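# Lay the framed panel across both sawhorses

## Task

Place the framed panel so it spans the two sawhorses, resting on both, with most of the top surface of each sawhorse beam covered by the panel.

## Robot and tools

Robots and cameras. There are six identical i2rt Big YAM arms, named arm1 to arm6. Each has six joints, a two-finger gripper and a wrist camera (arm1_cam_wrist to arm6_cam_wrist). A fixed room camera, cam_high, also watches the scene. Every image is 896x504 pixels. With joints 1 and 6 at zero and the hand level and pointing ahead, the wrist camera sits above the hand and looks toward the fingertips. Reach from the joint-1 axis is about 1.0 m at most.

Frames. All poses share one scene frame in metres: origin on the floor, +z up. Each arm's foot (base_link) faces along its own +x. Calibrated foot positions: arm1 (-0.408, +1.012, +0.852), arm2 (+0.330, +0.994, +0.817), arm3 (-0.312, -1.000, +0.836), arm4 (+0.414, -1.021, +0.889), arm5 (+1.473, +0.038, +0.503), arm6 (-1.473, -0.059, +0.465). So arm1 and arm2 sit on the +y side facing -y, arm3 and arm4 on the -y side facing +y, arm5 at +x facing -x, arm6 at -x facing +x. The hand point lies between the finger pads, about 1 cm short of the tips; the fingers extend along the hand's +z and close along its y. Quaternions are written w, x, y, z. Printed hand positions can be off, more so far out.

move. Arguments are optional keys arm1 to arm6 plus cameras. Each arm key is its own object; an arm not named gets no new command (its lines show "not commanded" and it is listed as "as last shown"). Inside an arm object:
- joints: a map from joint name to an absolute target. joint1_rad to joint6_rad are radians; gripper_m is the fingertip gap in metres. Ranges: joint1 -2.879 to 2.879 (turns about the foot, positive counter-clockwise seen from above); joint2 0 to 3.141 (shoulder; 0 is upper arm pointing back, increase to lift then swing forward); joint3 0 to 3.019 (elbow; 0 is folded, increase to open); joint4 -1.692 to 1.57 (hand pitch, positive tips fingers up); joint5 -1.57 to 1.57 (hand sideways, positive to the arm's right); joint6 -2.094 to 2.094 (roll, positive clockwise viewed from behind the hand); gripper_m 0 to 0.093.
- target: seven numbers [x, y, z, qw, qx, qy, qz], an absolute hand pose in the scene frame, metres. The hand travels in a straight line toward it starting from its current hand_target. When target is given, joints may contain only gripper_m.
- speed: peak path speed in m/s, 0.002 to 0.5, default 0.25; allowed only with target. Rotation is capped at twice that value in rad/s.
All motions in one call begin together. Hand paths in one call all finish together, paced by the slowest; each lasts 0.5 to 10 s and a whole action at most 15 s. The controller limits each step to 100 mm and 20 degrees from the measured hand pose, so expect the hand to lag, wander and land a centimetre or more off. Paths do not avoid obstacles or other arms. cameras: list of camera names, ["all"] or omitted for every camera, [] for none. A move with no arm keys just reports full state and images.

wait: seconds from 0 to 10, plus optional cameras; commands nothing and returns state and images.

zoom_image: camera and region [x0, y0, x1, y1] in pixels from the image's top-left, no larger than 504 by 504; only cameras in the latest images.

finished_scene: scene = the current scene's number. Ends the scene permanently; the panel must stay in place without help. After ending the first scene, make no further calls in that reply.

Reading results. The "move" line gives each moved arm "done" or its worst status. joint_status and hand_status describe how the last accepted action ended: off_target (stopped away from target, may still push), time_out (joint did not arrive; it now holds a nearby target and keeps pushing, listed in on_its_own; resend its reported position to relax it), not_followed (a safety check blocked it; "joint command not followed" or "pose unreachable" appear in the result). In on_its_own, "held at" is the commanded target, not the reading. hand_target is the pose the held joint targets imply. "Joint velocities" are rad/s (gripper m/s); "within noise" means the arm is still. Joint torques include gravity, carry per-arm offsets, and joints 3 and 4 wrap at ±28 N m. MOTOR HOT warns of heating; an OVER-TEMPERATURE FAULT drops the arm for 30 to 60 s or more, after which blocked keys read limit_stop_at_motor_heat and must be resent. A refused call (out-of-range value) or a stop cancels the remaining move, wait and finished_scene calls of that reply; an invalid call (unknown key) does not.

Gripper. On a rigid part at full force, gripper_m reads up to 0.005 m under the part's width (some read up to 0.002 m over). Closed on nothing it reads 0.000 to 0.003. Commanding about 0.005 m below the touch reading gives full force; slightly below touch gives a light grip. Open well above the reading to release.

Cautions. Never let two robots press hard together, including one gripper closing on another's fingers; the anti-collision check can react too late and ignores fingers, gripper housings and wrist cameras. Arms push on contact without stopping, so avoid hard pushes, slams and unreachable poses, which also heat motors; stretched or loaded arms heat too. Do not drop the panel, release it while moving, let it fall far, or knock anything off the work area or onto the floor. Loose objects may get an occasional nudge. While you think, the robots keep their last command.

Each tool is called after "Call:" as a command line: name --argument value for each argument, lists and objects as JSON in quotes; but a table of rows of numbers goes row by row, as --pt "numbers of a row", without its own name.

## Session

Call:
move --arm1 '{"target":[-0.36,0.60,0.9,0,0,1,0],"speed":0.4}' --arm2 '{"target":[0.36,0.61,0.9,0,1,0,0],"speed":0.4}' --arm3 '{"target":[-0.36,-0.60,0.9,0,0,1,0],"speed":0.4}' --arm4 '{"target":[0.36,-0.60,0.9,0,1,0,0],"speed":0.4}' --arm5 '{"target":[1.12,0.0,0.68,0,0.707,0.707,0],"speed":0.4}' --arm6 '{"target":[-1.12,0.0,0.68,0,0.707,0.707,0],"speed":0.4}'

Scene clock: 4.17 s.
Joint torques (N m): arm1=[0.91 -10.99 9.72 0.96 0.11 -0.14] | arm2=[-1.73 -6.95 8.76 0.58 0.14 0.04] | arm3=[-1.14 -11.75 9.47 0.88 -0.08 -0.04] | arm4=[1.61 -9.76 10.66 -0.13 -0.04 -0.07] | arm5=[0.97 -8.47 10.86 0.8 0 -0.09] | arm6=[1.44 -8.7 7.95 0.85 0.11 0.02]
Heat: arm1: hottest joint2_rad 32 °C; arm2: hottest joint1_rad 31 °C; arm3: hottest joint1_rad 29 °C; arm4: hottest joint3_rad 31 °C; arm5: hottest joint1_rad 32 °C; arm6: hottest joint2_rad 30 °C.
move: arm1 off_target; arm2 done; arm3 off_target; arm4 off_target; arm5 done; arm6 done
Joint velocities: within noise
arm1.joint_positions: joint1_rad=+0.091 joint2_rad=+1.568 joint3_rad=+0.963 joint4_rad=-0.997 joint5_rad=+0.008 joint6_rad=-1.441 gripper_m=+0.09397
arm1.joint_status: not commanded
arm1.hand: x=-0.3644 y=+0.6194 z=+0.8957 quat_wxyz=(+0.001, -0.007, -1.000, -0.017) (m; scene frame)
arm1.hand_target: x=-0.3600 y=+0.6007 z=+0.9004 quat_wxyz=(+0.000, +0.000, -1.000, +0.000) (m; scene frame)
arm1.hand_status: off_target (0.020 m and 2.1 deg from the pose sent, 0.523 m and 106.7 deg at the start)
arm2.joint_positions: joint1_rad=+0.154 joint2_rad=+1.449 joint3_rad=+0.946 joint4_rad=-1.080 joint5_rad=+0.002 joint6_rad=+1.640 gripper_m=+0.09397
arm2.joint_status: not commanded
arm2.hand: x=+0.3613 y=+0.6201 z=+0.8988 quat_wxyz=(+0.007, -1.000, -0.008, +0.002) (m; scene frame)
arm2.hand_target: x=+0.3599 y=+0.6103 z=+0.9000 quat_wxyz=(+0.000, -1.000, +0.000, +0.000) (m; scene frame)
arm2.hand_status: done (0.010 m and 1.2 deg from the pose sent, 0.535 m and 107.0 deg at the start)
arm3.joint_positions: joint1_rad=+0.138 joint2_rad=+1.509 joint3_rad=+0.954 joint4_rad=-1.033 joint5_rad=+0.010 joint6_rad=+1.685 gripper_m=+0.09396
arm3.joint_status: not commanded
arm3.hand: x=-0.3620 y=-0.6154 z=+0.8935 quat_wxyz=(-0.003, +0.011, -1.000, +0.016) (m; scene frame)
arm3.hand_target: x=-0.3599 y=-0.6004 z=+0.9002 quat_wxyz=(+0.000, +0.000, -1.000, +0.000) (m; scene frame)
arm3.hand_status: off_target (0.017 m and 2.3 deg from the pose sent, 0.556 m and 73.9 deg at the start)
arm4.joint_positions: joint1_rad=+0.236 joint2_rad=+1.673 joint3_rad=+0.941 joint4_rad=-0.888 joint5_rad=-0.002 joint6_rad=-1.432 gripper_m=+0.09398
arm4.joint_status: not commanded
arm4.hand: x=+0.3647 y=-0.6238 z=+0.8900 quat_wxyz=(+0.019, +1.000, -0.008, +0.002) (m; scene frame)
arm4.hand_target: x=+0.3601 y=-0.6008 z=+0.9006 quat_wxyz=(+0.000, +1.000, +0.000, +0.000) (m; scene frame)
arm4.hand_status: off_target (0.026 m and 2.4 deg from the pose sent, 0.639 m and 143.2 deg at the start)
arm5.joint_positions: joint1_rad=+0.149 joint2_rad=+1.268 joint3_rad=+1.063 joint4_rad=-1.350 joint5_rad=-0.002 joint6_rad=-1.449 gripper_m=+0.09398
arm5.joint_status: not commanded
arm5.hand: x=+1.1218 y=+0.0019 z=+0.6863 quat_wxyz=(-0.001, +0.714, +0.700, -0.004) (m; scene frame)
arm5.hand_target: x=+1.1202 y=+0.0000 z=+0.6801 quat_wxyz=(+0.000, +0.707, +0.707, +0.000) (m; scene frame)
arm5.hand_status: done (0.007 m and 1.2 deg from the pose sent, 0.376 m and 125.9 deg at the start)
arm6.joint_positions: joint1_rad=+0.146 joint2_rad=+1.269 joint3_rad=+1.150 joint4_rad=-1.453 joint5_rad=-0.009 joint6_rad=+1.716 gripper_m=+0.09396
arm6.joint_status: not commanded
arm6.hand: x=-1.1245 y=+0.0014 z=+0.6824 quat_wxyz=(+0.001, -0.701, -0.713, +0.003) (m; scene frame)
arm6.hand_target: x=-1.1201 y=+0.0000 z=+0.6800 quat_wxyz=(+0.000, -0.707, -0.707, +0.000) (m; scene frame)
arm6.hand_status: done (0.005 m and 1.0 deg from the pose sent, 0.351 m and 124.9 deg at the start)
pictures: arm1_cam_wrist, arm2_cam_wrist, arm3_cam_wrist, arm4_cam_wrist, arm5_cam_wrist, arm6_cam_wrist, cam_high

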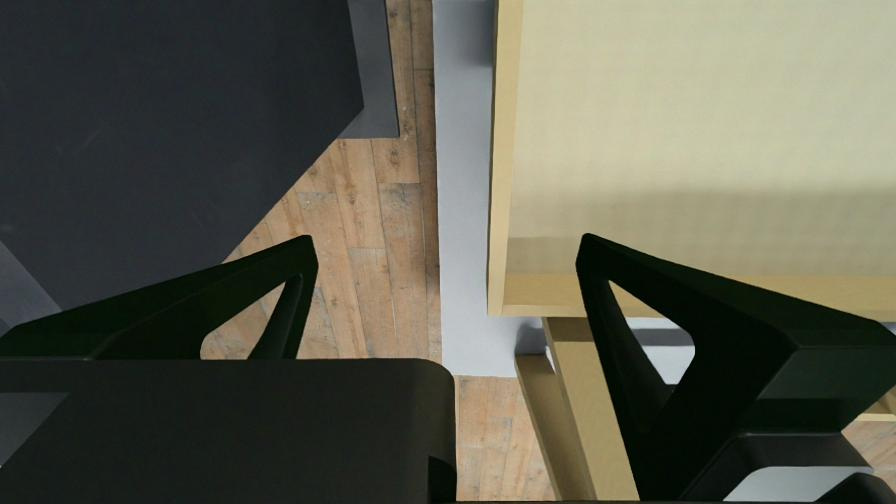

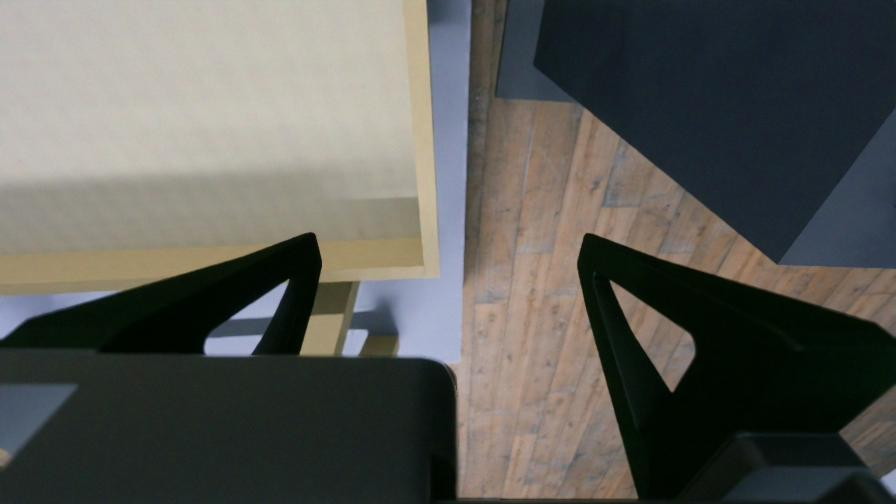

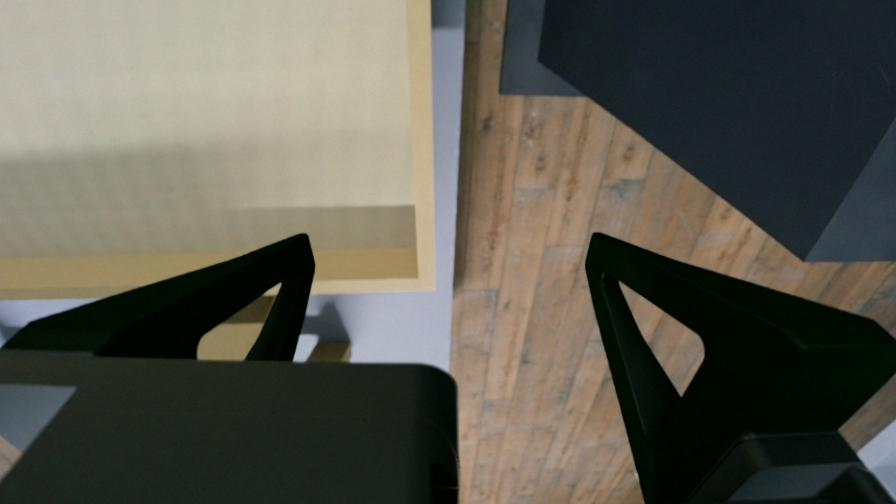

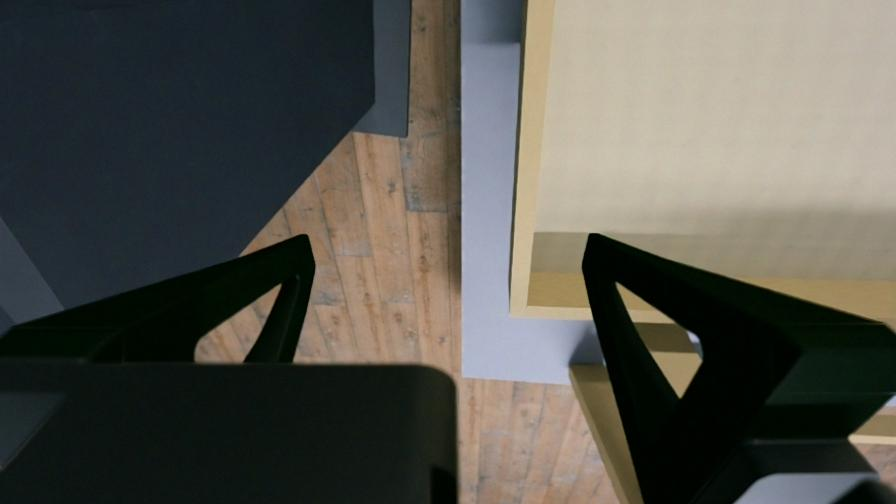

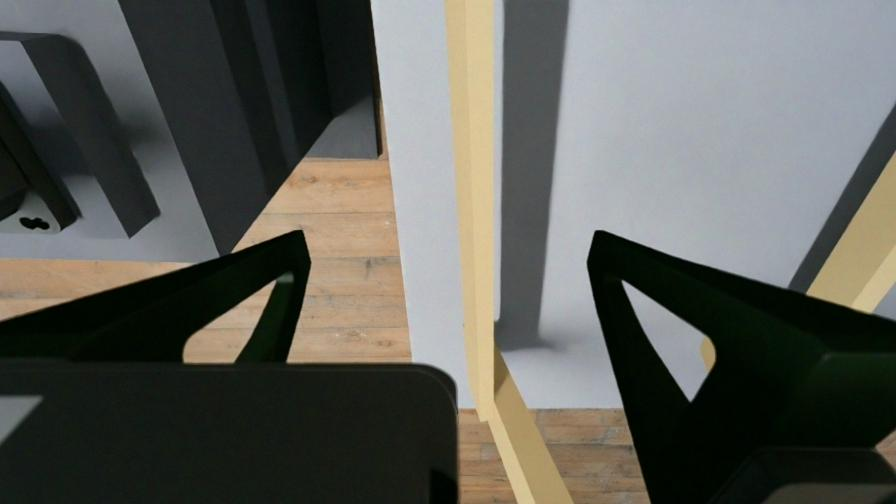

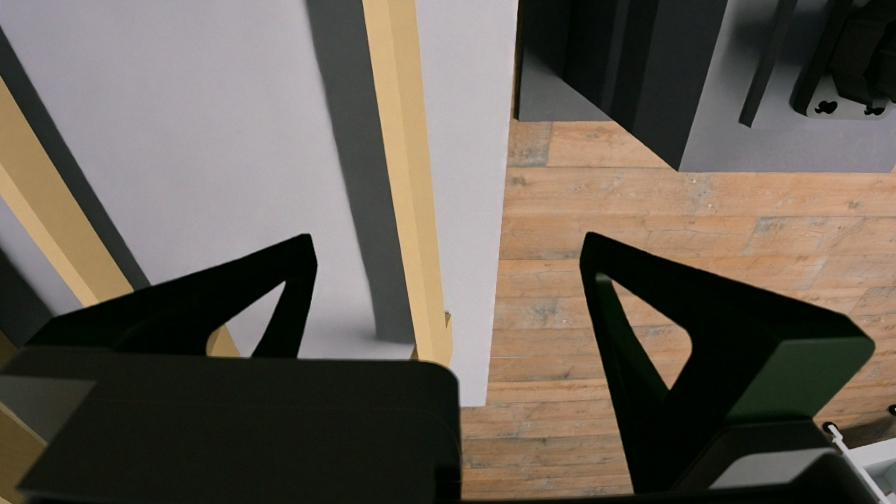

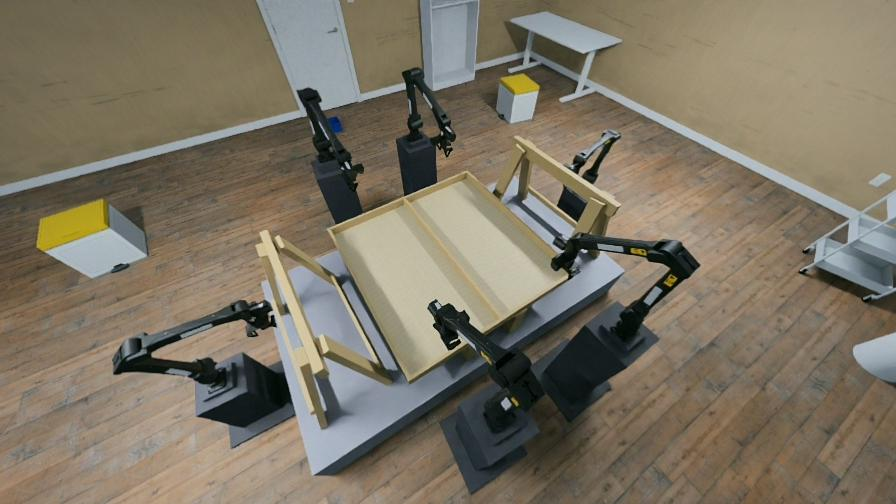

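Call:
move --arm1 '{"target":[-0.36,0.571,0.597,0,-0.015,1,0],"speed":0.2}' --arm2 '{"target":[0.36,0.597,0.597,0,1,0.015,0],"speed":0.2}' --arm3 '{"target":[-0.36,-0.596,0.602,0,-0.015,1,0],"speed":0.2}' --arm4 '{"target":[0.36,-0.552,0.607,0,1,0.015,0],"speed":0.2}' --arm5 '{"target":[1.105,0.0,0.405,0,0.70,0.714,0],"speed":0.2}' --arm6 '{"target":[-1.078,0.0,0.41,0,0.715,0.70,0],"speed":0.2}'

Scene clock: 8.00 s.
Joint torques (N m): arm1=[-0.21 -14.62 3.66 0.99 0.1 -0.15] | arm2=[-1.79 -10.23 3.69 0.58 0.15 -0.1] | arm3=[-1.38 -15.27 3.52 0.92 -0.07 -0.23] | arm4=[0.56 -14.51 4.25 0.27 -0.03 -0.07] | arm5=[0.62 -11.58 5.93 0.8 0 -0.07] | arm6=[1.26 -12.92 5.41 0.81 0.11 0.01]
Heat: arm1: hottest joint2_rad 32 °C; arm2: hottest joint1_rad 31 °C; arm3: hottest joint2_rad 30 °C; arm4: hottest joint3_rad 31 °C; arm5: hottest joint1_rad 32 °C; arm6: hottest joint2_rad 30 °C.
move: arm1 off_target; arm2 done; arm3 done; arm4 off_target; arm5 done; arm6 done
Joint velocities: within noise
arm1.joint_positions: joint1_rad=+0.091 joint2_rad=+2.302 joint3_rad=+1.040 joint4_rad=-0.309 joint5_rad=+0.008 joint6_rad=-1.486 gripper_m=+0.09397
arm1.joint_status: not commanded
arm1.hand: x=-0.3564 y=+0.5752 z=+0.6061 quat_wxyz=(-0.001, +0.015, -1.000, -0.002) (m; scene frame)
arm1.hand_target: x=-0.3599 y=+0.5712 z=+0.5973 quat_wxyz=(+0.000, +0.015, -1.000, +0.000) (m; scene frame)
arm1.hand_status: off_target (0.011 m and 0.3 deg from the pose sent, 0.303 m and 3.2 deg at the start)
arm2.joint_positions: joint1_rad=+0.154 joint2_rad=+2.176 joint3_rad=+0.871 joint4_rad=-0.270 joint5_rad=+0.002 joint6_rad=+1.627 gripper_m=+0.09397
arm2.joint_status: not commanded
arm2.hand: x=+0.3626 y=+0.6030 z=+0.6028 quat_wxyz=(+0.003, -1.000, -0.015, +0.001) (m; scene frame)
arm2.hand_target: x=+0.3599 y=+0.5972 z=+0.5972 quat_wxyz=(+0.000, -1.000, -0.015, +0.000) (m; scene frame)
arm2.hand_status: done (0.009 m and 0.3 deg from the pose sent, 0.303 m and 1.1 deg at the start)
arm3.joint_positions: joint1_rad=+0.133 joint2_rad=+2.216 joint3_rad=+0.904 joint4_rad=-0.258 joint5_rad=+0.010 joint6_rad=+1.671 gripper_m=+0.09396
arm3.joint_status: not commanded
arm3.hand: x=-0.3640 y=-0.6048 z=+0.6048 quat_wxyz=(-0.002, +0.016, -1.000, +0.007) (m; scene frame)
arm3.hand_target: x=-0.3600 y=-0.5961 z=+0.6021 quat_wxyz=(+0.000, +0.015, -1.000, +0.000) (m; scene frame)
arm3.hand_status: done (0.010 m and 0.8 deg from the pose sent, 0.292 m and 1.9 deg at the start)
arm4.joint_positions: joint1_rad=+0.236 joint2_rad=+2.426 joint3_rad=+1.154 joint4_rad=-0.331 joint5_rad=-0.002 joint6_rad=-1.476 gripper_m=+0.09398
arm4.joint_status: not commanded
arm4.hand: x=+0.3574 y=-0.5655 z=+0.6075 quat_wxyz=(+0.012, +1.000, +0.014, +0.000) (m; scene frame)
arm4.hand_target: x=+0.3601 y=-0.5523 z=+0.6072 quat_wxyz=(+0.000, +1.000, +0.015, +0.000) (m; scene frame)
arm4.hand_status: off_target (0.014 m and 1.4 deg from the pose sent, 0.292 m and 3.4 deg at the start)
arm5.joint_positions: joint1_rad=+0.149 joint2_rad=+1.785 joint3_rad=+0.765 joint4_rad=-0.532 joint5_rad=-0.002 joint6_rad=-1.474 gripper_m=+0.09398
arm5.joint_status: not commanded
arm5.hand: x=+1.1023 y=-0.0003 z=+0.4126 quat_wxyz=(-0.002, +0.705, +0.709, -0.005) (m; scene frame)
arm5.hand_target: x=+1.1052 y=+0.0000 z=+0.4052 quat_wxyz=(+0.000, +0.700, +0.714, +0.000) (m; scene frame)
arm5.hand_status: done (0.008 m and 1.0 deg from the pose sent, 0.282 m and 2.3 deg at the start)
arm6.joint_positions: joint1_rad=+0.138 joint2_rad=+1.742 joint3_rad=+0.864 joint4_rad=-0.693 joint5_rad=-0.009 joint6_rad=+1.728 gripper_m=+0.09396
arm6.joint_status: not commanded
arm6.hand: x=-1.0813 y=+0.0025 z=+0.4133 quat_wxyz=(+0.001, -0.708, -0.706, +0.002) (m; scene frame)
arm6.hand_target: x=-1.0781 y=+0.0000 z=+0.4101 quat_wxyz=(+0.000, -0.714, -0.700, +0.000) (m; scene frame)
arm6.hand_status: done (0.005 m and 1.1 deg from the pose sent, 0.276 m and 2.2 deg at the start)
pictures: arm1_cam_wrist, arm2_cam_wrist, arm3_cam_wrist, arm4_cam_wrist, arm5_cam_wrist, arm6_cam_wrist, cam_high

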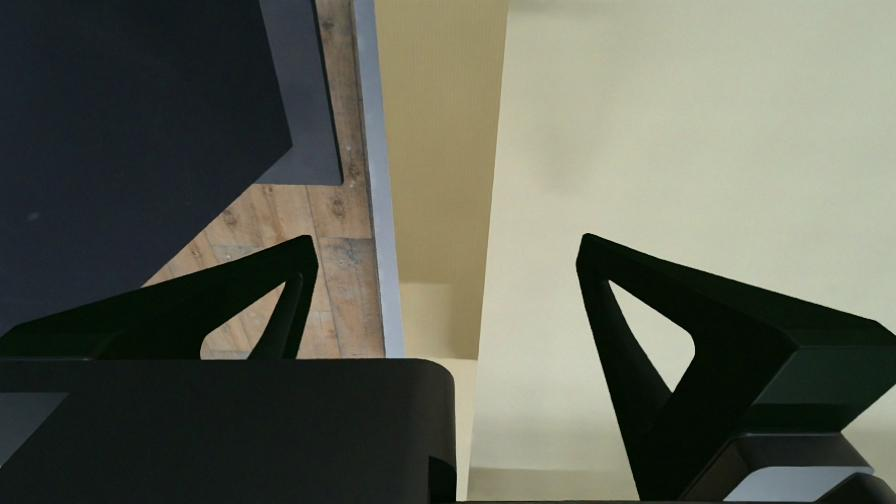

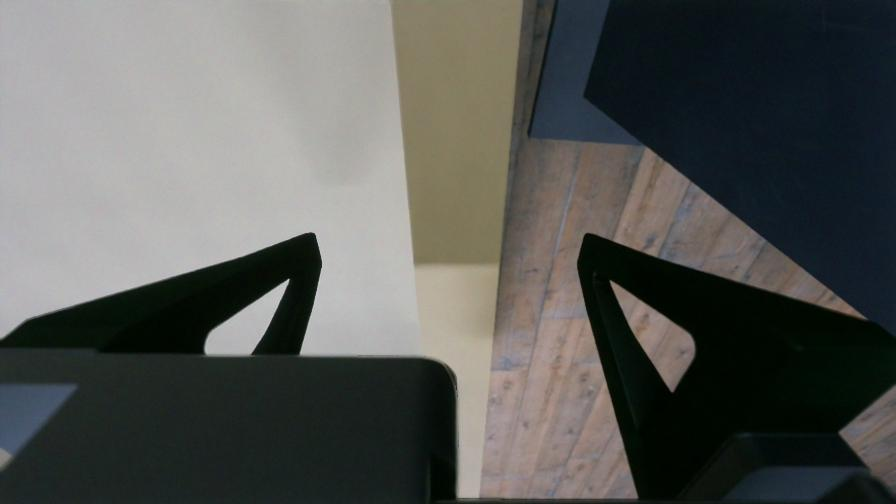

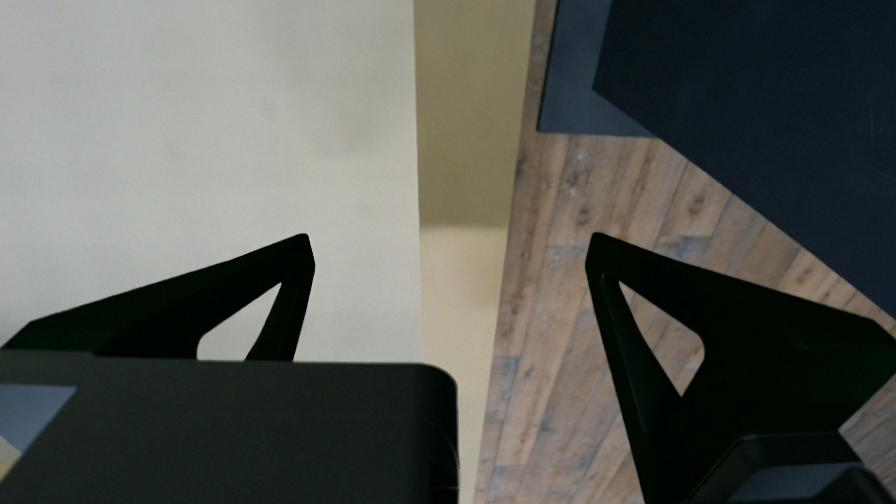

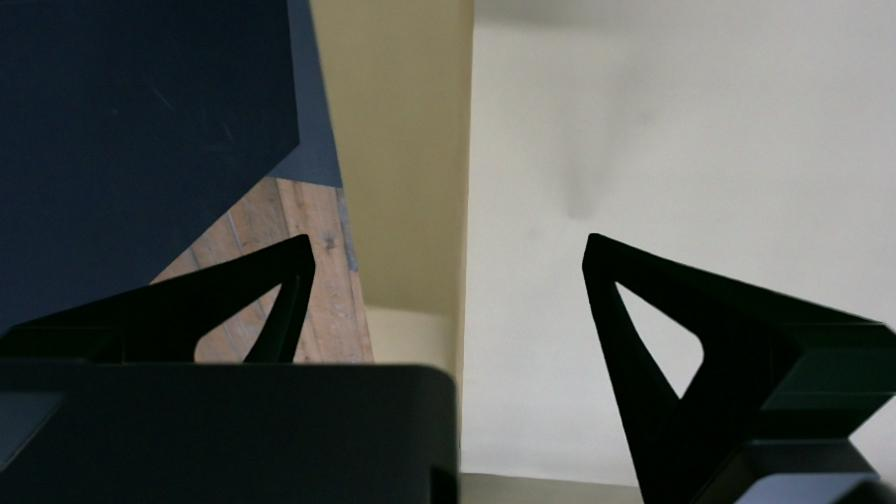

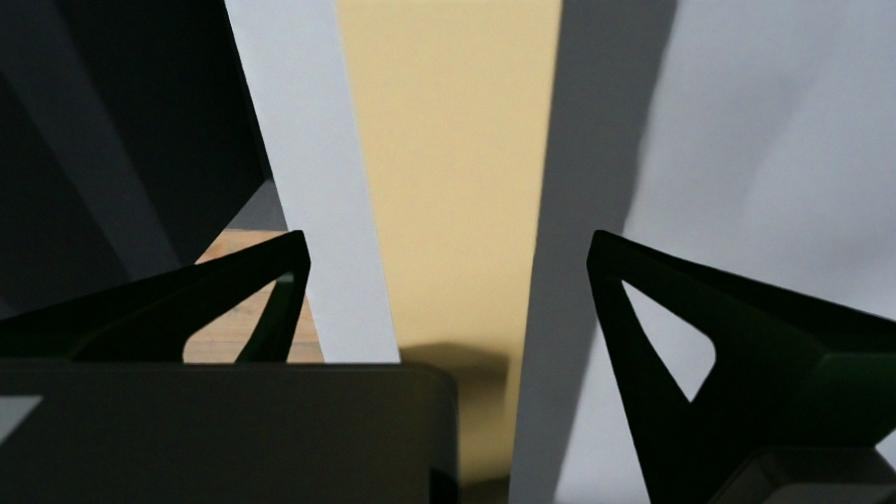

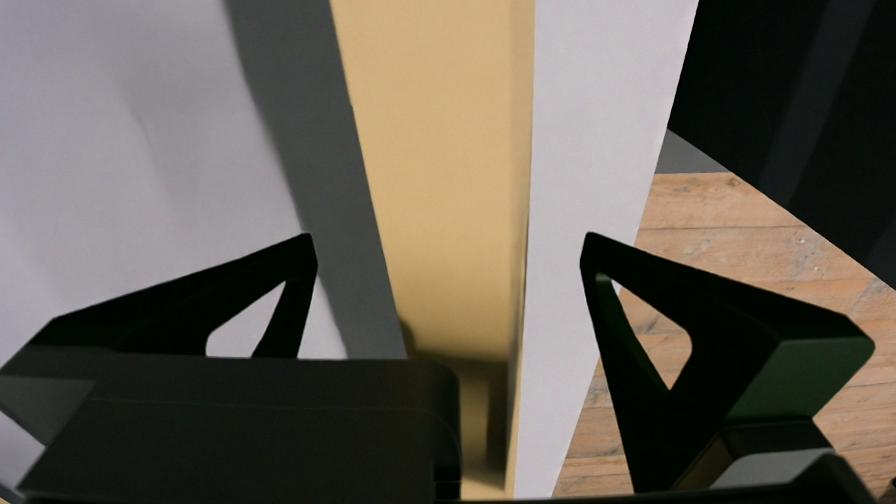

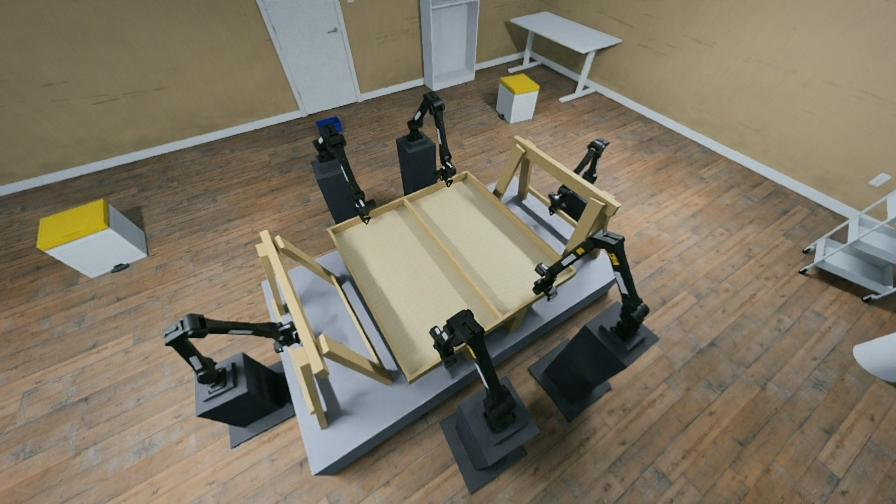

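Call:
move --arm1 '{"joints":{"gripper_m":0.008}}' --arm2 '{"joints":{"gripper_m":0.008}}' --arm3 '{"joints":{"gripper_m":0.008}}' --arm4 '{"joints":{"gripper_m":0.008}}' --arm5 '{"joints":{"gripper_m":0.015}}' --arm6 '{"joints":{"gripper_m":0.015}}' --cameras '[]'

Call:
move --arm1 '{"target":[-0.36,0.576,1.165,0,-0.015,1,0],"joints":{"gripper_m":0.003},"speed":0.14}' --arm2 '{"target":[0.36,0.602,1.165,0,1,0.015,0],"joints":{"gripper_m":0.003},"speed":0.14}' --arm3 '{"target":[-0.36,-0.600,1.165,0,-0.015,1,0],"joints":{"gripper_m":0.003},"speed":0.14}' --arm4 '{"target":[0.36,-0.557,1.165,0,1,0.015,0],"joints":{"gripper_m":0.003},"speed":0.14}' --cameras '["cam_high"]'

Call:
zoom_image --camera "cam_high" --region '[240, 100, 640, 460]'

Scene clock: 9.17 s.
Joint torques (N m): arm1=[-0.21 -14.62 3.67 0.99 0.1 -0.17] | arm2=[-1.9 -10.29 3.7 0.62 0.12 0.01] | arm3=[-1.32 -15.27 3.59 0.95 -0.02 -0.3] | arm4=[0.44 -14.51 4.62 0.27 -0.09 -0.06] | arm5=[0.56 -11.81 6.34 1.24 0.3 0.28] | arm6=[1.44 -13.04 6.38 1.42 0.87 0.61]
Heat: arm1: hottest joint2_rad 33 °C; arm2: hottest joint1_rad 31 °C; arm3: hottest joint2_rad 30 °C; arm4: hottest joint3_rad 31 °C; arm5: hottest joint1_rad 32 °C; arm6: hottest joint2_rad 30 °C.
move: arm1 off_target; arm2 off_target; arm3 off_target; arm4 off_target; arm5 off_target; arm6 off_target
Joint velocities: within noise
arm1.joint_positions: joint1_rad=+0.091 joint2_rad=+2.302 joint3_rad=+1.039 joint4_rad=-0.309 joint5_rad=+0.008 joint6_rad=-1.484 gripper_m=+0.01737
arm1.joint_status: gripper_m off_target (ended at +0.01740, target +0.00800)
arm1.hand: x=-0.3565 y=+0.5756 z=+0.6060 quat_wxyz=(-0.001, +0.014, -1.000, -0.002) (m; scene frame)
arm1.hand_target: x=-0.3599 y=+0.5714 z=+0.5972 quat_wxyz=(+0.000, +0.015, -1.000, +0.000) (m; scene frame)
arm1.hand_status: not commanded
arm2.joint_positions: joint1_rad=+0.154 joint2_rad=+2.176 joint3_rad=+0.871 joint4_rad=-0.271 joint5_rad=+0.003 joint6_rad=+1.615 gripper_m=+0.01780
arm2.joint_status: gripper_m off_target (ended at +0.01784, target +0.00800)
arm2.hand: x=+0.3624 y=+0.6033 z=+0.6028 quat_wxyz=(+0.003, -1.000, -0.021, +0.002) (m; scene frame)
arm2.hand_target: x=+0.3600 y=+0.5972 z=+0.5972 quat_wxyz=(+0.000, -1.000, -0.015, +0.000) (m; scene frame)
arm2.hand_status: not commanded
arm3.joint_positions: joint1_rad=+0.133 joint2_rad=+2.216 joint3_rad=+0.903 joint4_rad=-0.259 joint5_rad=+0.009 joint6_rad=+1.679 gripper_m=+0.01789
arm3.joint_status: gripper_m off_target (ended at +0.01792, target +0.00800)
arm3.hand: x=-0.3639 y=-0.6057 z=+0.6047 quat_wxyz=(-0.002, +0.012, -1.000, +0.008) (m; scene frame)
arm3.hand_target: x=-0.3599 y=-0.5962 z=+0.6021 quat_wxyz=(+0.000, +0.015, -1.000, +0.000) (m; scene frame)
arm3.hand_status: not commanded
arm4.joint_positions: joint1_rad=+0.236 joint2_rad=+2.428 joint3_rad=+1.148 joint4_rad=-0.331 joint5_rad=+0.000 joint6_rad=-1.477 gripper_m=+0.02042
arm4.joint_status: gripper_m off_target (ended at +0.02045, target +0.00800)
arm4.hand: x=+0.3582 y=-0.5695 z=+0.6064 quat_wxyz=(+0.015, +1.000, +0.015, +0.002) (m; scene frame)
arm4.hand_target: x=+0.3601 y=-0.5523 z=+0.6073 quat_wxyz=(+0.000, +1.000, +0.015, +0.000) (m; scene frame)
arm4.hand_status: not commanded
arm5.joint_positions: joint1_rad=+0.149 joint2_rad=+1.788 joint3_rad=+0.761 joint4_rad=-0.546 joint5_rad=-0.009 joint6_rad=-1.513 gripper_m=+0.02743
arm5.joint_status: gripper_m off_target (ended at +0.02746, target +0.01500)
arm5.hand: x=+1.1092 y=-0.0008 z=+0.4105 quat_wxyz=(+0.007, +0.691, +0.723, +0.001) (m; scene frame)
arm5.hand_target: x=+1.1052 y=+0.0000 z=+0.4052 quat_wxyz=(+0.000, +0.700, +0.714, +0.000) (m; scene frame)
arm5.hand_status: not commanded
arm6.joint_positions: joint1_rad=+0.136 joint2_rad=+1.745 joint3_rad=+0.850 joint4_rad=-0.709 joint5_rad=-0.027 joint6_rad=+1.670 gripper_m=+0.02771
arm6.joint_status: gripper_m off_target (ended at +0.02773, target +0.01500)
arm6.hand: x=-1.0937 y=+0.0028 z=+0.4091 quat_wxyz=(+0.018, -0.688, -0.725, +0.010) (m; scene frame)
arm6.hand_target: x=-1.0781 y=+0.0000 z=+0.4101 quat_wxyz=(+0.000, -0.715, -0.700, +0.000) (m; scene frame)
arm6.hand_status: not commanded
pictures: none
No camera images: "cameras" was empty.

Scene clock: 14.23 s.
Joint torques (N m): arm1=[0.97 -17.2 18.8 -2.74 -0.11 -0.01] | arm2=[-1.08 -14.21 19.26 -2.11 -0.27 0.17] | arm3=[-0.32 -17.9 18.61 -2.5 0.17 -0.12] | arm4=[1.2 -14.97 21.08 -3.41 -0.21 0.16] | arm5=[0.67 -11.75 6.2 1.22 0.3 0.29] | arm6=[1.32 -12.98 6.42 1.42 0.87 0.61]
Heat: arm1: hottest joint2_rad 33 °C; arm2: hottest joint3_rad 32 °C; arm3: hottest joint2_rad 30 °C; arm4: hottest joint3_rad 32 °C; arm5: hottest joint1_rad 32 °C; arm6: hottest joint2_rad 31 °C.
move: arm1 off_target; arm2 off_target; arm3 off_target; arm4 off_target
Joint velocities: within noise
arm1.joint_positions: joint1_rad=+0.089 joint2_rad=+1.516 joint3_rad=+1.438 joint4_rad=-1.596 joint5_rad=+0.012 joint6_rad=-1.489 gripper_m=+0.01996
arm1.joint_status: gripper_m off_target (ended at +0.01996, target +0.00300)
arm1.hand: x=-0.3645 y=+0.5897 z=+1.0872 quat_wxyz=(+0.006, +0.017, -0.998, -0.053) (m; scene frame)
arm1.hand_target: x=-0.3611 y=+0.5831 z=+1.1608 quat_wxyz=(-0.001, +0.015, -1.000, +0.003) (m; scene frame)
arm1.hand_status: off_target (0.079 m and 6.1 deg from the pose sent, 0.559 m and 0.3 deg at the start; pose on its path clipped on 31 of 152 steps)
arm2.joint_positions: joint1_rad=+0.144 joint2_rad=+1.379 joint3_rad=+1.355 joint4_rad=-1.615 joint5_rad=+0.011 joint6_rad=+1.595 gripper_m=+0.01973
arm2.joint_status: gripper_m off_target (ended at +0.01972, target +0.00300)
arm2.hand: x=+0.3563 y=+0.6130 z=+1.0750 quat_wxyz=(+0.034, -0.999, -0.026, +0.007) (m; scene frame)
arm2.hand_target: x=+0.3589 y=+0.6110 z=+1.1584 quat_wxyz=(-0.046, -0.999, -0.016, -0.003) (m; scene frame)
arm2.hand_status: off_target (0.091 m and 4.2 deg from the pose sent, 0.562 m and 0.7 deg at the start; pose on its path clipped on 47 of 152 steps; a joint's target at an end of its range on 27 of 152 steps)
arm3.joint_positions: joint1_rad=+0.129 joint2_rad=+1.407 joint3_rad=+1.379 joint4_rad=-1.606 joint5_rad=+0.004 joint6_rad=+1.670 gripper_m=+0.01919
arm3.joint_status: gripper_m off_target (ended at +0.01919, target +0.00300)
arm3.hand: x=-0.3596 y=-0.6057 z=+1.0871 quat_wxyz=(-0.003, +0.015, -0.999, +0.039) (m; scene frame)
arm3.hand_target: x=-0.3593 y=-0.6061 z=+1.1597 quat_wxyz=(+0.003, +0.015, -1.000, -0.021) (m; scene frame)
arm3.hand_status: off_target (0.078 m and 4.5 deg from the pose sent, 0.560 m and 1.0 deg at the start; pose on its path clipped on 31 of 152 steps; a joint's target at an end of its range on 25 of 152 steps)
arm4.joint_positions: joint1_rad=+0.227 joint2_rad=+1.588 joint3_rad=+1.410 joint4_rad=-1.507 joint5_rad=+0.002 joint6_rad=-1.498 gripper_m=+0.02313
arm4.joint_status: gripper_m off_target (ended at +0.02314, target +0.00300)
arm4.hand: x=+0.3640 y=-0.5820 z=+1.0868 quat_wxyz=(+0.052, +0.998, +0.021, +0.006) (m; scene frame)
arm4.hand_target: x=+0.3609 y=-0.5650 z=+1.1620 quat_wxyz=(-0.004, +1.000, +0.015, -0.001) (m; scene frame)
arm4.hand_status: off_target (0.082 m and 6.1 deg from the pose sent, 0.559 m and 1.8 deg at the start; pose on its path clipped on 32 of 152 steps)
arm5, arm6: as last shown
pictures: cam_high

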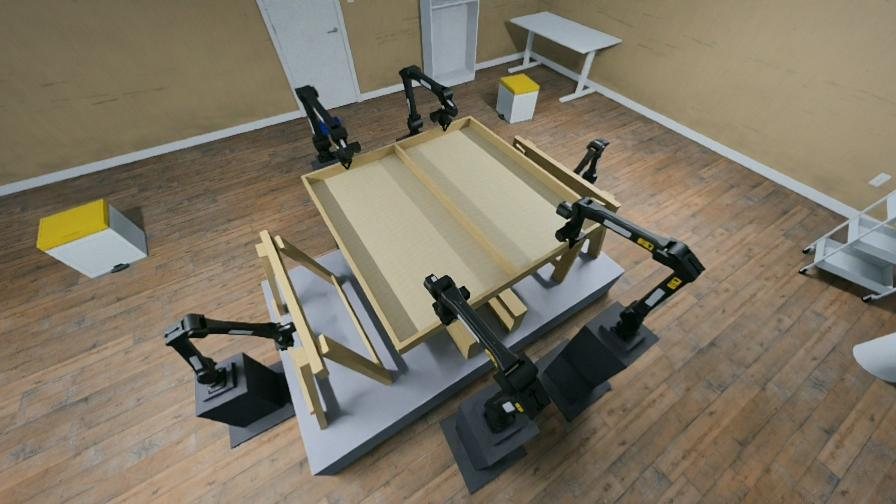

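Scaled by 1.260.

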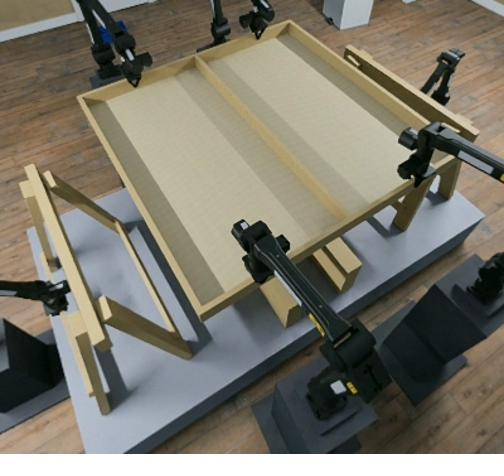

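Call:
move --arm5 '{"joints":{"joint1_rad":0.105,"joint2_rad":2.35,"joint3_rad":1.718,"joint4_rad":-0.99}}' --arm6 '{"joints":{"joint1_rad":0.085,"joint2_rad":2.302,"joint3_rad":1.729,"joint4_rad":-1.05}}' --cameras '[]'

Call:
move --arm5 '{"joints":{"joint1_rad":0.092,"joint2_rad":2.65,"joint3_rad":2.28,"joint4_rad":-1.26}}' --arm6 '{"joints":{"joint1_rad":0.05,"joint2_rad":2.60,"joint3_rad":2.27,"joint4_rad":-1.30}}' --cameras '["cam_high"]'

Call:
zoom_image --camera "cam_high" --region '[240, 100, 640, 460]'

Scene clock: 17.70 s.
Joint torques (N m): arm1=[0.97 -17.2 18.82 -2.74 -0.09 -0.01] | arm2=[-1.08 -14.15 19.3 -2.14 -0.25 0.18] | arm3=[-0.32 -17.9 18.58 -2.51 0.17 -0.11] | arm4=[1.32 -15.15 21.14 -3.45 -0.21 0.16] | arm5=[-0.26 -17.73 12.27 3.44 0.52 0.11] | arm6=[0.38 -17.08 11.07 3.97 1.11 0.77]
Heat: arm1: hottest joint2_rad 33 °C; arm2: hottest joint3_rad 32 °C; arm3: hottest joint2_rad 30 °C; arm4: hottest joint3_rad 34 °C; arm5: hottest joint1_rad 32 °C; arm6: hottest joint2_rad 31 °C.
move: arm5 time_out; arm6 time_out
Joint velocities: within noise
arm1, arm2, arm3, arm4: as last shown
arm1.joint_positions: joint1_rad=+0.089 joint2_rad=+1.516 joint3_rad=+1.439 joint4_rad=-1.596 joint5_rad=+0.012 joint6_rad=-1.489 gripper_m=+0.01996
arm1.hand: x=-0.3645 y=+0.5896 z=+1.0873 quat_wxyz=(+0.006, +0.017, -0.998, -0.052) (m; scene frame)
arm2.joint_positions: joint1_rad=+0.144 joint2_rad=+1.379 joint3_rad=+1.356 joint4_rad=-1.615 joint5_rad=+0.011 joint6_rad=+1.595 gripper_m=+0.01970
arm2.hand: x=+0.3563 y=+0.6129 z=+1.0751 quat_wxyz=(+0.034, -0.999, -0.026, +0.007) (m; scene frame)
arm3.hand: x=-0.3596 y=-0.6058 z=+1.0871 quat_wxyz=(-0.003, +0.015, -0.999, +0.039) (m; scene frame)
arm3.hand_target: x=-0.3593 y=-0.6062 z=+1.1597 quat_wxyz=(+0.003, +0.015, -1.000, -0.021) (m; scene frame)
arm4.joint_positions: joint1_rad=+0.227 joint2_rad=+1.588 joint3_rad=+1.410 joint4_rad=-1.508 joint5_rad=+0.002 joint6_rad=-1.498 gripper_m=+0.02318
arm4.hand: x=+0.3640 y=-0.5821 z=+1.0868 quat_wxyz=(+0.052, +0.998, +0.021, +0.006) (m; scene frame)
arm5.joint_positions: joint1_rad=+0.115 joint2_rad=+2.277 joint3_rad=+1.684 joint4_rad=-1.084 joint5_rad=-0.014 joint6_rad=-1.495 gripper_m=+0.02089
arm5.joint_status: joint4_rad time_out (moved -0.538 of -0.444); the others done
arm5.on_its_own: joint4_rad reads -1.084 and still pushes toward -0.990 since a time_out; gripper_m moved -0.00654 toward your old target +0.01500
arm5.hand: x=+0.8656 y=-0.0059 z=+0.4125 quat_wxyz=(+0.043, +0.709, +0.703, +0.038) (m; scene frame)
arm5.hand_target: x=+0.8435 y=+0.0015 z=+0.3764 quat_wxyz=(+0.019, +0.716, +0.698, +0.023) (m; scene frame)
arm5.hand_status: not commanded
arm6.joint_positions: joint1_rad=+0.104 joint2_rad=+2.228 joint3_rad=+1.673 joint4_rad=-1.146 joint5_rad=-0.032 joint6_rad=+1.655 gripper_m=+0.02123
arm6.joint_status: joint4_rad time_out (moved -0.437 of -0.341); the others done
arm6.on_its_own: joint4_rad reads -1.146 and still pushes toward -1.050 since a time_out; joint6_rad reads +1.655 and still pushes toward +1.738 since a time_out; gripper_m moved -0.00648 toward your old target +0.01500
arm6.hand: x=-0.8794 y=+0.0172 z=+0.4040 quat_wxyz=(+0.051, -0.694, -0.717, +0.045) (m; scene frame)
arm6.hand_target: x=-0.8438 y=+0.0054 z=+0.3750 quat_wxyz=(+0.017, -0.730, -0.683, +0.022) (m; scene frame)
arm6.hand_status: not commanded
pictures: none
No camera images: "cameras" was empty.

not run: a stop came earlier in this reply.

Scaled by 1.260.

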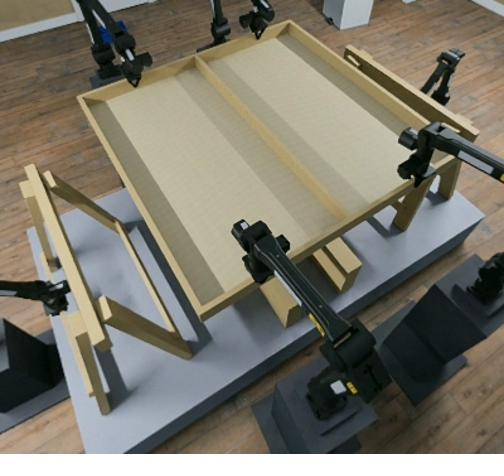

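Call:
move --arm5 '{"joints":{"joint1_rad":0.085,"joint2_rad":2.85,"joint3_rad":2.66,"joint4_rad":-1.50}}' --arm6 '{"joints":{"joint1_rad":0.035,"joint2_rad":2.785,"joint3_rad":2.62,"joint4_rad":-1.52,"joint6_rad":1.66}}' --cameras '["cam_high"]'

Call:
zoom_image --camera "cam_high" --region '[240, 100, 640, 460]'

Scene clock: 20.87 s.
Joint torques (N m): arm1=[0.97 -17.2 18.82 -2.76 -0.09 -0.01] | arm2=[-1.03 -14.21 19.32 -2.14 -0.25 0.17] | arm3=[-0.32 -17.85 18.59 -2.5 0.17 -0.12] | arm4=[1.38 -15.15 21.12 -3.48 -0.19 0.16] | arm5=[-0.73 -20.13 16.73 3.67 0.53 -0.02] | arm6=[-0.26 -20.37 13.14 4.27 0.67 0.56]
Heat: arm1: hottest joint3_rad 34 °C; arm2: hottest joint3_rad 33 °C; arm3: hottest joint2_rad 30 °C; arm4: hottest joint3_rad 35 °C; arm5: hottest joint1_rad 32 °C; arm6: hottest joint2_rad 31 °C.
move: arm5 time_out; arm6 time_out
Joint velocities: within noise
arm1, arm2, arm3, arm4: as last shown
arm5.joint_positions: joint1_rad=+0.102 joint2_rad=+2.737 joint3_rad=+2.595 joint4_rad=-1.604 joint5_rad=-0.014 joint6_rad=-1.482 gripper_m=+0.01795
arm5.joint_status: joint4_rad time_out (moved -0.520 of -0.416); the others done
arm5.on_its_own: joint4_rad reads -1.604 and still pushes toward -1.500 since a time_out
arm5.hand: x=+0.7435 y=-0.0044 z=+0.4155 quat_wxyz=(+0.065, +0.717, +0.691, +0.065) (m; scene frame)
arm5.hand_target: x=+0.7254 y=+0.0095 z=+0.3524 quat_wxyz=(+0.042, +0.721, +0.690, +0.048) (m; scene frame)
arm5.hand_status: not commanded
arm6.joint_positions: joint1_rad=+0.063 joint2_rad=+2.684 joint3_rad=+2.550 joint4_rad=-1.626 joint5_rad=-0.022 joint6_rad=+1.598 gripper_m=+0.01902
arm6.joint_status: joint4_rad time_out (moved -0.480 of -0.374); joint6_rad time_out (moved -0.057 of +0.005); the others done
arm6.on_its_own: joint4_rad reads -1.626 and still pushes toward -1.520 since a time_out; joint6_rad reads +1.598 and still pushes toward +1.660 since a time_out
arm6.hand: x=-0.7527 y=+0.0012 z=+0.4048 quat_wxyz=(+0.068, -0.686, -0.721, +0.068) (m; scene frame)
arm6.hand_target: x=-0.7261 y=-0.0203 z=+0.3523 quat_wxyz=(+0.038, -0.719, -0.692, +0.045) (m; scene frame)
arm6.hand_status: not commanded
pictures: cam_high

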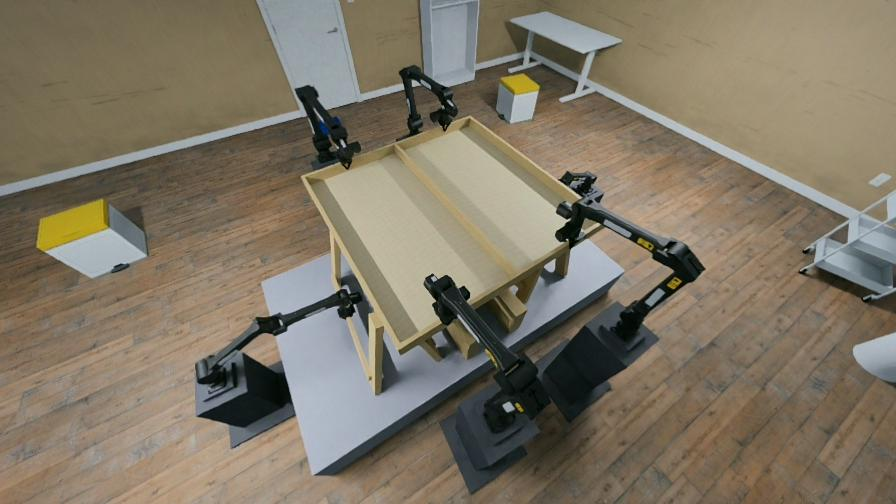

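Scaled by 1.260.

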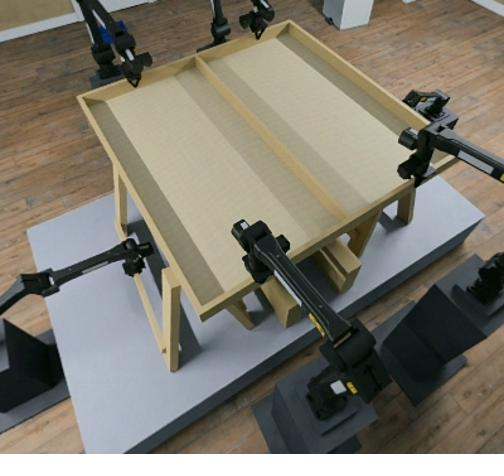

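Call:
move --arm1 '{"target":[-0.362,0.578,1.10,0,-0.015,1,0],"speed":0.05}' --arm2 '{"target":[0.358,0.61,1.10,0,1,0.015,0],"speed":0.05}' --arm3 '{"target":[-0.359,-0.603,1.10,0,-0.015,1,0],"speed":0.05}' --arm4 '{"target":[0.361,-0.565,1.10,0,1,0.015,0],"speed":0.05}' --arm5 '{"joints":{"joint2_rad":2.88,"joint3_rad":2.72,"joint4_rad":-1.60}}' --arm6 '{"joints":{"joint2_rad":2.85,"joint3_rad":2.74,"joint4_rad":-1.64,"joint6_rad":1.60}}' --cameras '[]'

Call:
move --arm1 '{"target":[-0.362,0.579,1.035,0,-0.015,1,0],"speed":0.06}' --arm2 '{"target":[0.358,0.61,1.035,0,1,0.015,0],"speed":0.06}' --arm3 '{"target":[-0.359,-0.60,1.035,0,-0.015,1,0],"speed":0.06}' --arm4 '{"target":[0.361,-0.565,1.035,0,1,0.015,0],"speed":0.06}' --cameras '["cam_high"]'

Scene clock: 23.37 s.
Joint torques (N m): arm1=[0.56 -16.38 12.71 -0.06 0.17 -0.05] | arm2=[-1.26 -11.69 13.11 -1.07 0.04 0.18] | arm3=[-0.5 -16.91 12.78 -1.1 -0.01 -0.14] | arm4=[1.32 -14.56 12.98 -0.62 -0.44 0.13] | arm5=[-0.73 -21.01 15.32 2.21 0.51 -0.01] | arm6=[-0.21 -20.37 13.19 1.43 0.69 0.18]
Heat: arm1: hottest joint3_rad 34 °C; arm2: hottest joint3_rad 34 °C; arm3: hottest joint2_rad 31 °C; arm4: hottest joint3_rad 36 °C; arm5: hottest joint3_rad 33 °C; arm6: hottest joint2_rad 31 °C.
move: arm1 off_target; arm2 off_target; arm3 off_target; arm4 off_target; arm5 off_target; arm6 done
Joint velocities: within noise
arm1.joint_positions: joint1_rad=+0.089 joint2_rad=+1.514 joint3_rad=+1.367 joint4_rad=-1.511 joint5_rad=+0.006 joint6_rad=-1.489 gripper_m=+0.01973
arm1.joint_status: not commanded
arm1.hand: x=-0.3631 y=+0.5898 z=+1.0608 quat_wxyz=(+0.002, +0.016, -0.999, -0.045) (m; scene frame)
arm1.hand_target: x=-0.3622 y=+0.5800 z=+1.0995 quat_wxyz=(+0.000, +0.015, -1.000, +0.000) (m; scene frame)
arm1.hand_status: off_target (0.041 m and 5.1 deg from the pose sent, 0.017 m and 6.1 deg at the start)
arm2.joint_positions: joint1_rad=+0.144 joint2_rad=+1.384 joint3_rad=+1.315 joint4_rad=-1.578 joint5_rad=+0.004 joint6_rad=+1.593 gripper_m=+0.01966
arm2.joint_status: not commanded
arm2.hand: x=+0.3576 y=+0.6139 z=+1.0578 quat_wxyz=(+0.039, -0.999, -0.026, +0.004) (m; scene frame)
arm2.hand_target: x=+0.3578 y=+0.6120 z=+1.0985 quat_wxyz=(+0.000, -1.000, -0.015, +0.000) (m; scene frame)
arm2.hand_status: off_target (0.042 m and 4.6 deg from the pose sent, 0.025 m and 4.2 deg at the start)
arm3.joint_positions: joint1_rad=+0.129 joint2_rad=+1.415 joint3_rad=+1.308 joint4_rad=-1.522 joint5_rad=+0.008 joint6_rad=+1.670 gripper_m=+0.01919
arm3.joint_status: not commanded
arm3.hand: x=-0.3593 y=-0.6038 z=+1.0568 quat_wxyz=(-0.005, +0.015, -0.999, +0.036) (m; scene frame)
arm3.hand_target: x=-0.3589 y=-0.6046 z=+1.0982 quat_wxyz=(+0.000, +0.015, -1.000, +0.000) (m; scene frame)
arm3.hand_status: off_target (0.043 m and 4.2 deg from the pose sent, 0.013 m and 4.5 deg at the start)
arm4.joint_positions: joint1_rad=+0.227 joint2_rad=+1.590 joint3_rad=+1.356 joint4_rad=-1.423 joint5_rad=+0.008 joint6_rad=-1.496 gripper_m=+0.02262
arm4.joint_status: not commanded
arm4.hand: x=+0.3648 y=-0.5780 z=+1.0650 quat_wxyz=(+0.038, +0.999, +0.020, +0.008) (m; scene frame)
arm4.hand_target: x=+0.3613 y=-0.5666 z=+1.0998 quat_wxyz=(+0.000, +1.000, +0.015, +0.000) (m; scene frame)
arm4.hand_status: off_target (0.038 m and 4.4 deg from the pose sent, 0.022 m and 6.1 deg at the start)
arm5.joint_positions: joint1_rad=+0.102 joint2_rad=+2.776 joint3_rad=+2.671 joint4_rad=-1.664 joint5_rad=-0.013 joint6_rad=-1.482 gripper_m=+0.01794
arm5.joint_status: joint4_rad off_target (ended at -1.664, target -1.600); the others done
arm5.hand: x=+0.7444 y=-0.0043 z=+0.4158 quat_wxyz=(+0.073, +0.716, +0.691, +0.074) (m; scene frame)
arm5.hand_target: x=+0.7394 y=+0.0100 z=+0.3551 quat_wxyz=(+0.065, +0.719, +0.688, +0.074) (m; scene frame)
arm5.hand_status: not commanded
arm6.joint_positions: joint1_rad=+0.061 joint2_rad=+2.744 joint3_rad=+2.671 joint4_rad=-1.674 joint5_rad=-0.023 joint6_rad=+1.575 gripper_m=+0.01896
arm6.joint_status: all done
arm6.hand: x=-0.7414 y=+0.0006 z=+0.4048 quat_wxyz=(+0.065, -0.679, -0.729, +0.062) (m; scene frame)
arm6.hand_target: x=-0.7353 y=-0.0208 z=+0.3508 quat_wxyz=(+0.062, -0.697, -0.711, +0.067) (m; scene frame)
arm6.hand_status: not commanded
pictures: none
No camera images: "cameras" was empty.

Scene clock: 24.97 s.
Joint torques (N m): arm1=[0.5 -13.8 9.72 0.98 0.15 -0.06] | arm2=[-1.32 -10.52 9.73 0.39 0.03 0.18] | arm3=[-0.62 -14.33 9.1 0.49 0 -0.16] | arm4=[1.44 -12.75 9.69 0.44 -0.38 0.14] | arm5=[-0.73 -21.13 15.23 2.25 0.49 -0.02] | arm6=[-0.09 -20.37 13.16 1.43 0.72 0.19]
Heat: arm1: hottest joint3_rad 35 °C; arm2: hottest joint3_rad 34 °C; arm3: hottest joint2_rad 31 °C; arm4: hottest joint3_rad 36 °C; arm5: hottest joint3_rad 33 °C; arm6: hottest joint2_rad 31 °C.
move: arm1 off_target; arm2 off_target; arm3 off_target; arm4 off_target
Joint velocities: within noise
arm1.joint_positions: joint1_rad=+0.089 joint2_rad=+1.507 joint3_rad=+1.262 joint4_rad=-1.369 joint5_rad=+0.007 joint6_rad=-1.489 gripper_m=+0.01856
arm1.joint_status: not commanded
arm1.hand: x=-0.3627 y=+0.5887 z=+1.0237 quat_wxyz=(+0.000, +0.016, -1.000, -0.023) (m; scene frame)
arm1.hand_target: x=-0.3620 y=+0.5793 z=+1.0353 quat_wxyz=(+0.000, +0.015, -1.000, +0.000) (m; scene frame)
arm1.hand_status: off_target (0.015 m and 2.6 deg from the pose sent, 0.028 m and 5.1 deg at the start)
arm2.joint_positions: joint1_rad=+0.144 joint2_rad=+1.378 joint3_rad=+1.202 joint4_rad=-1.447 joint5_rad=+0.004 joint6_rad=+1.593 gripper_m=+0.01914
arm2.joint_status: not commanded
arm2.hand: x=+0.3574 y=+0.6154 z=+1.0168 quat_wxyz=(+0.027, -0.999, -0.026, +0.003) (m; scene frame)
arm2.hand_target: x=+0.3579 y=+0.6105 z=+1.0349 quat_wxyz=(+0.000, -1.000, -0.015, +0.000) (m; scene frame)
arm2.hand_status: off_target (0.019 m and 3.3 deg from the pose sent, 0.023 m and 4.6 deg at the start)
arm3.joint_positions: joint1_rad=+0.129 joint2_rad=+1.413 joint3_rad=+1.212 joint4_rad=-1.392 joint5_rad=+0.008 joint6_rad=+1.670 gripper_m=+0.01849
arm3.joint_status: not commanded
arm3.hand: x=-0.3599 y=-0.6016 z=+1.0207 quat_wxyz=(-0.003, +0.015, -1.000, +0.018) (m; scene frame)
arm3.hand_target: x=-0.3590 y=-0.6002 z=+1.0348 quat_wxyz=(+0.000, +0.015, -1.000, +0.000) (m; scene frame)
arm3.hand_status: off_target (0.014 m and 2.1 deg from the pose sent, 0.022 m and 4.2 deg at the start)
arm4.joint_positions: joint1_rad=+0.227 joint2_rad=+1.606 joint3_rad=+1.269 joint4_rad=-1.281 joint5_rad=+0.007 joint6_rad=-1.495 gripper_m=+0.02106
arm4.joint_status: not commanded
arm4.hand: x=+0.3641 y=-0.5734 z=+1.0253 quat_wxyz=(+0.019, +1.000, +0.019, +0.005) (m; scene frame)
arm4.hand_target: x=+0.3611 y=-0.5652 z=+1.0352 quat_wxyz=(+0.000, +1.000, +0.015, +0.000) (m; scene frame)
arm4.hand_status: off_target (0.013 m and 2.3 deg from the pose sent, 0.033 m and 4.5 deg at the start)
arm5.joint_positions: joint1_rad=+0.102 joint2_rad=+2.777 joint3_rad=+2.672 joint4_rad=-1.665 joint5_rad=-0.013 joint6_rad=-1.482 gripper_m=+0.01793
arm5.joint_status: not commanded
arm5.hand: x=+0.7445 y=-0.0042 z=+0.4157 quat_wxyz=(+0.073, +0.716, +0.691, +0.074) (m; scene frame)
arm5.hand_target: x=+0.7394 y=+0.0101 z=+0.3551 quat_wxyz=(+0.065, +0.719, +0.688, +0.074) (m; scene frame)
arm5.hand_status: not commanded
arm6.joint_positions: joint1_rad=+0.061 joint2_rad=+2.744 joint3_rad=+2.671 joint4_rad=-1.674 joint5_rad=-0.023 joint6_rad=+1.574 gripper_m=+0.01896
arm6.joint_status: not commanded
arm6.hand: x=-0.7414 y=+0.0007 z=+0.4048 quat_wxyz=(+0.065, -0.679, -0.729, +0.062) (m; scene frame)
arm6.hand_target: x=-0.7353 y=-0.0207 z=+0.3510 quat_wxyz=(+0.061, -0.697, -0.711, +0.067) (m; scene frame)
arm6.hand_status: not commanded
pictures: cam_high

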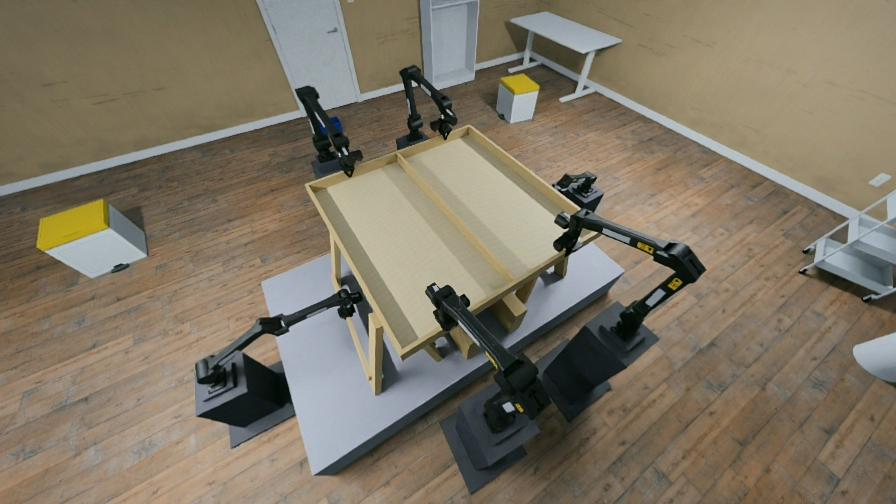

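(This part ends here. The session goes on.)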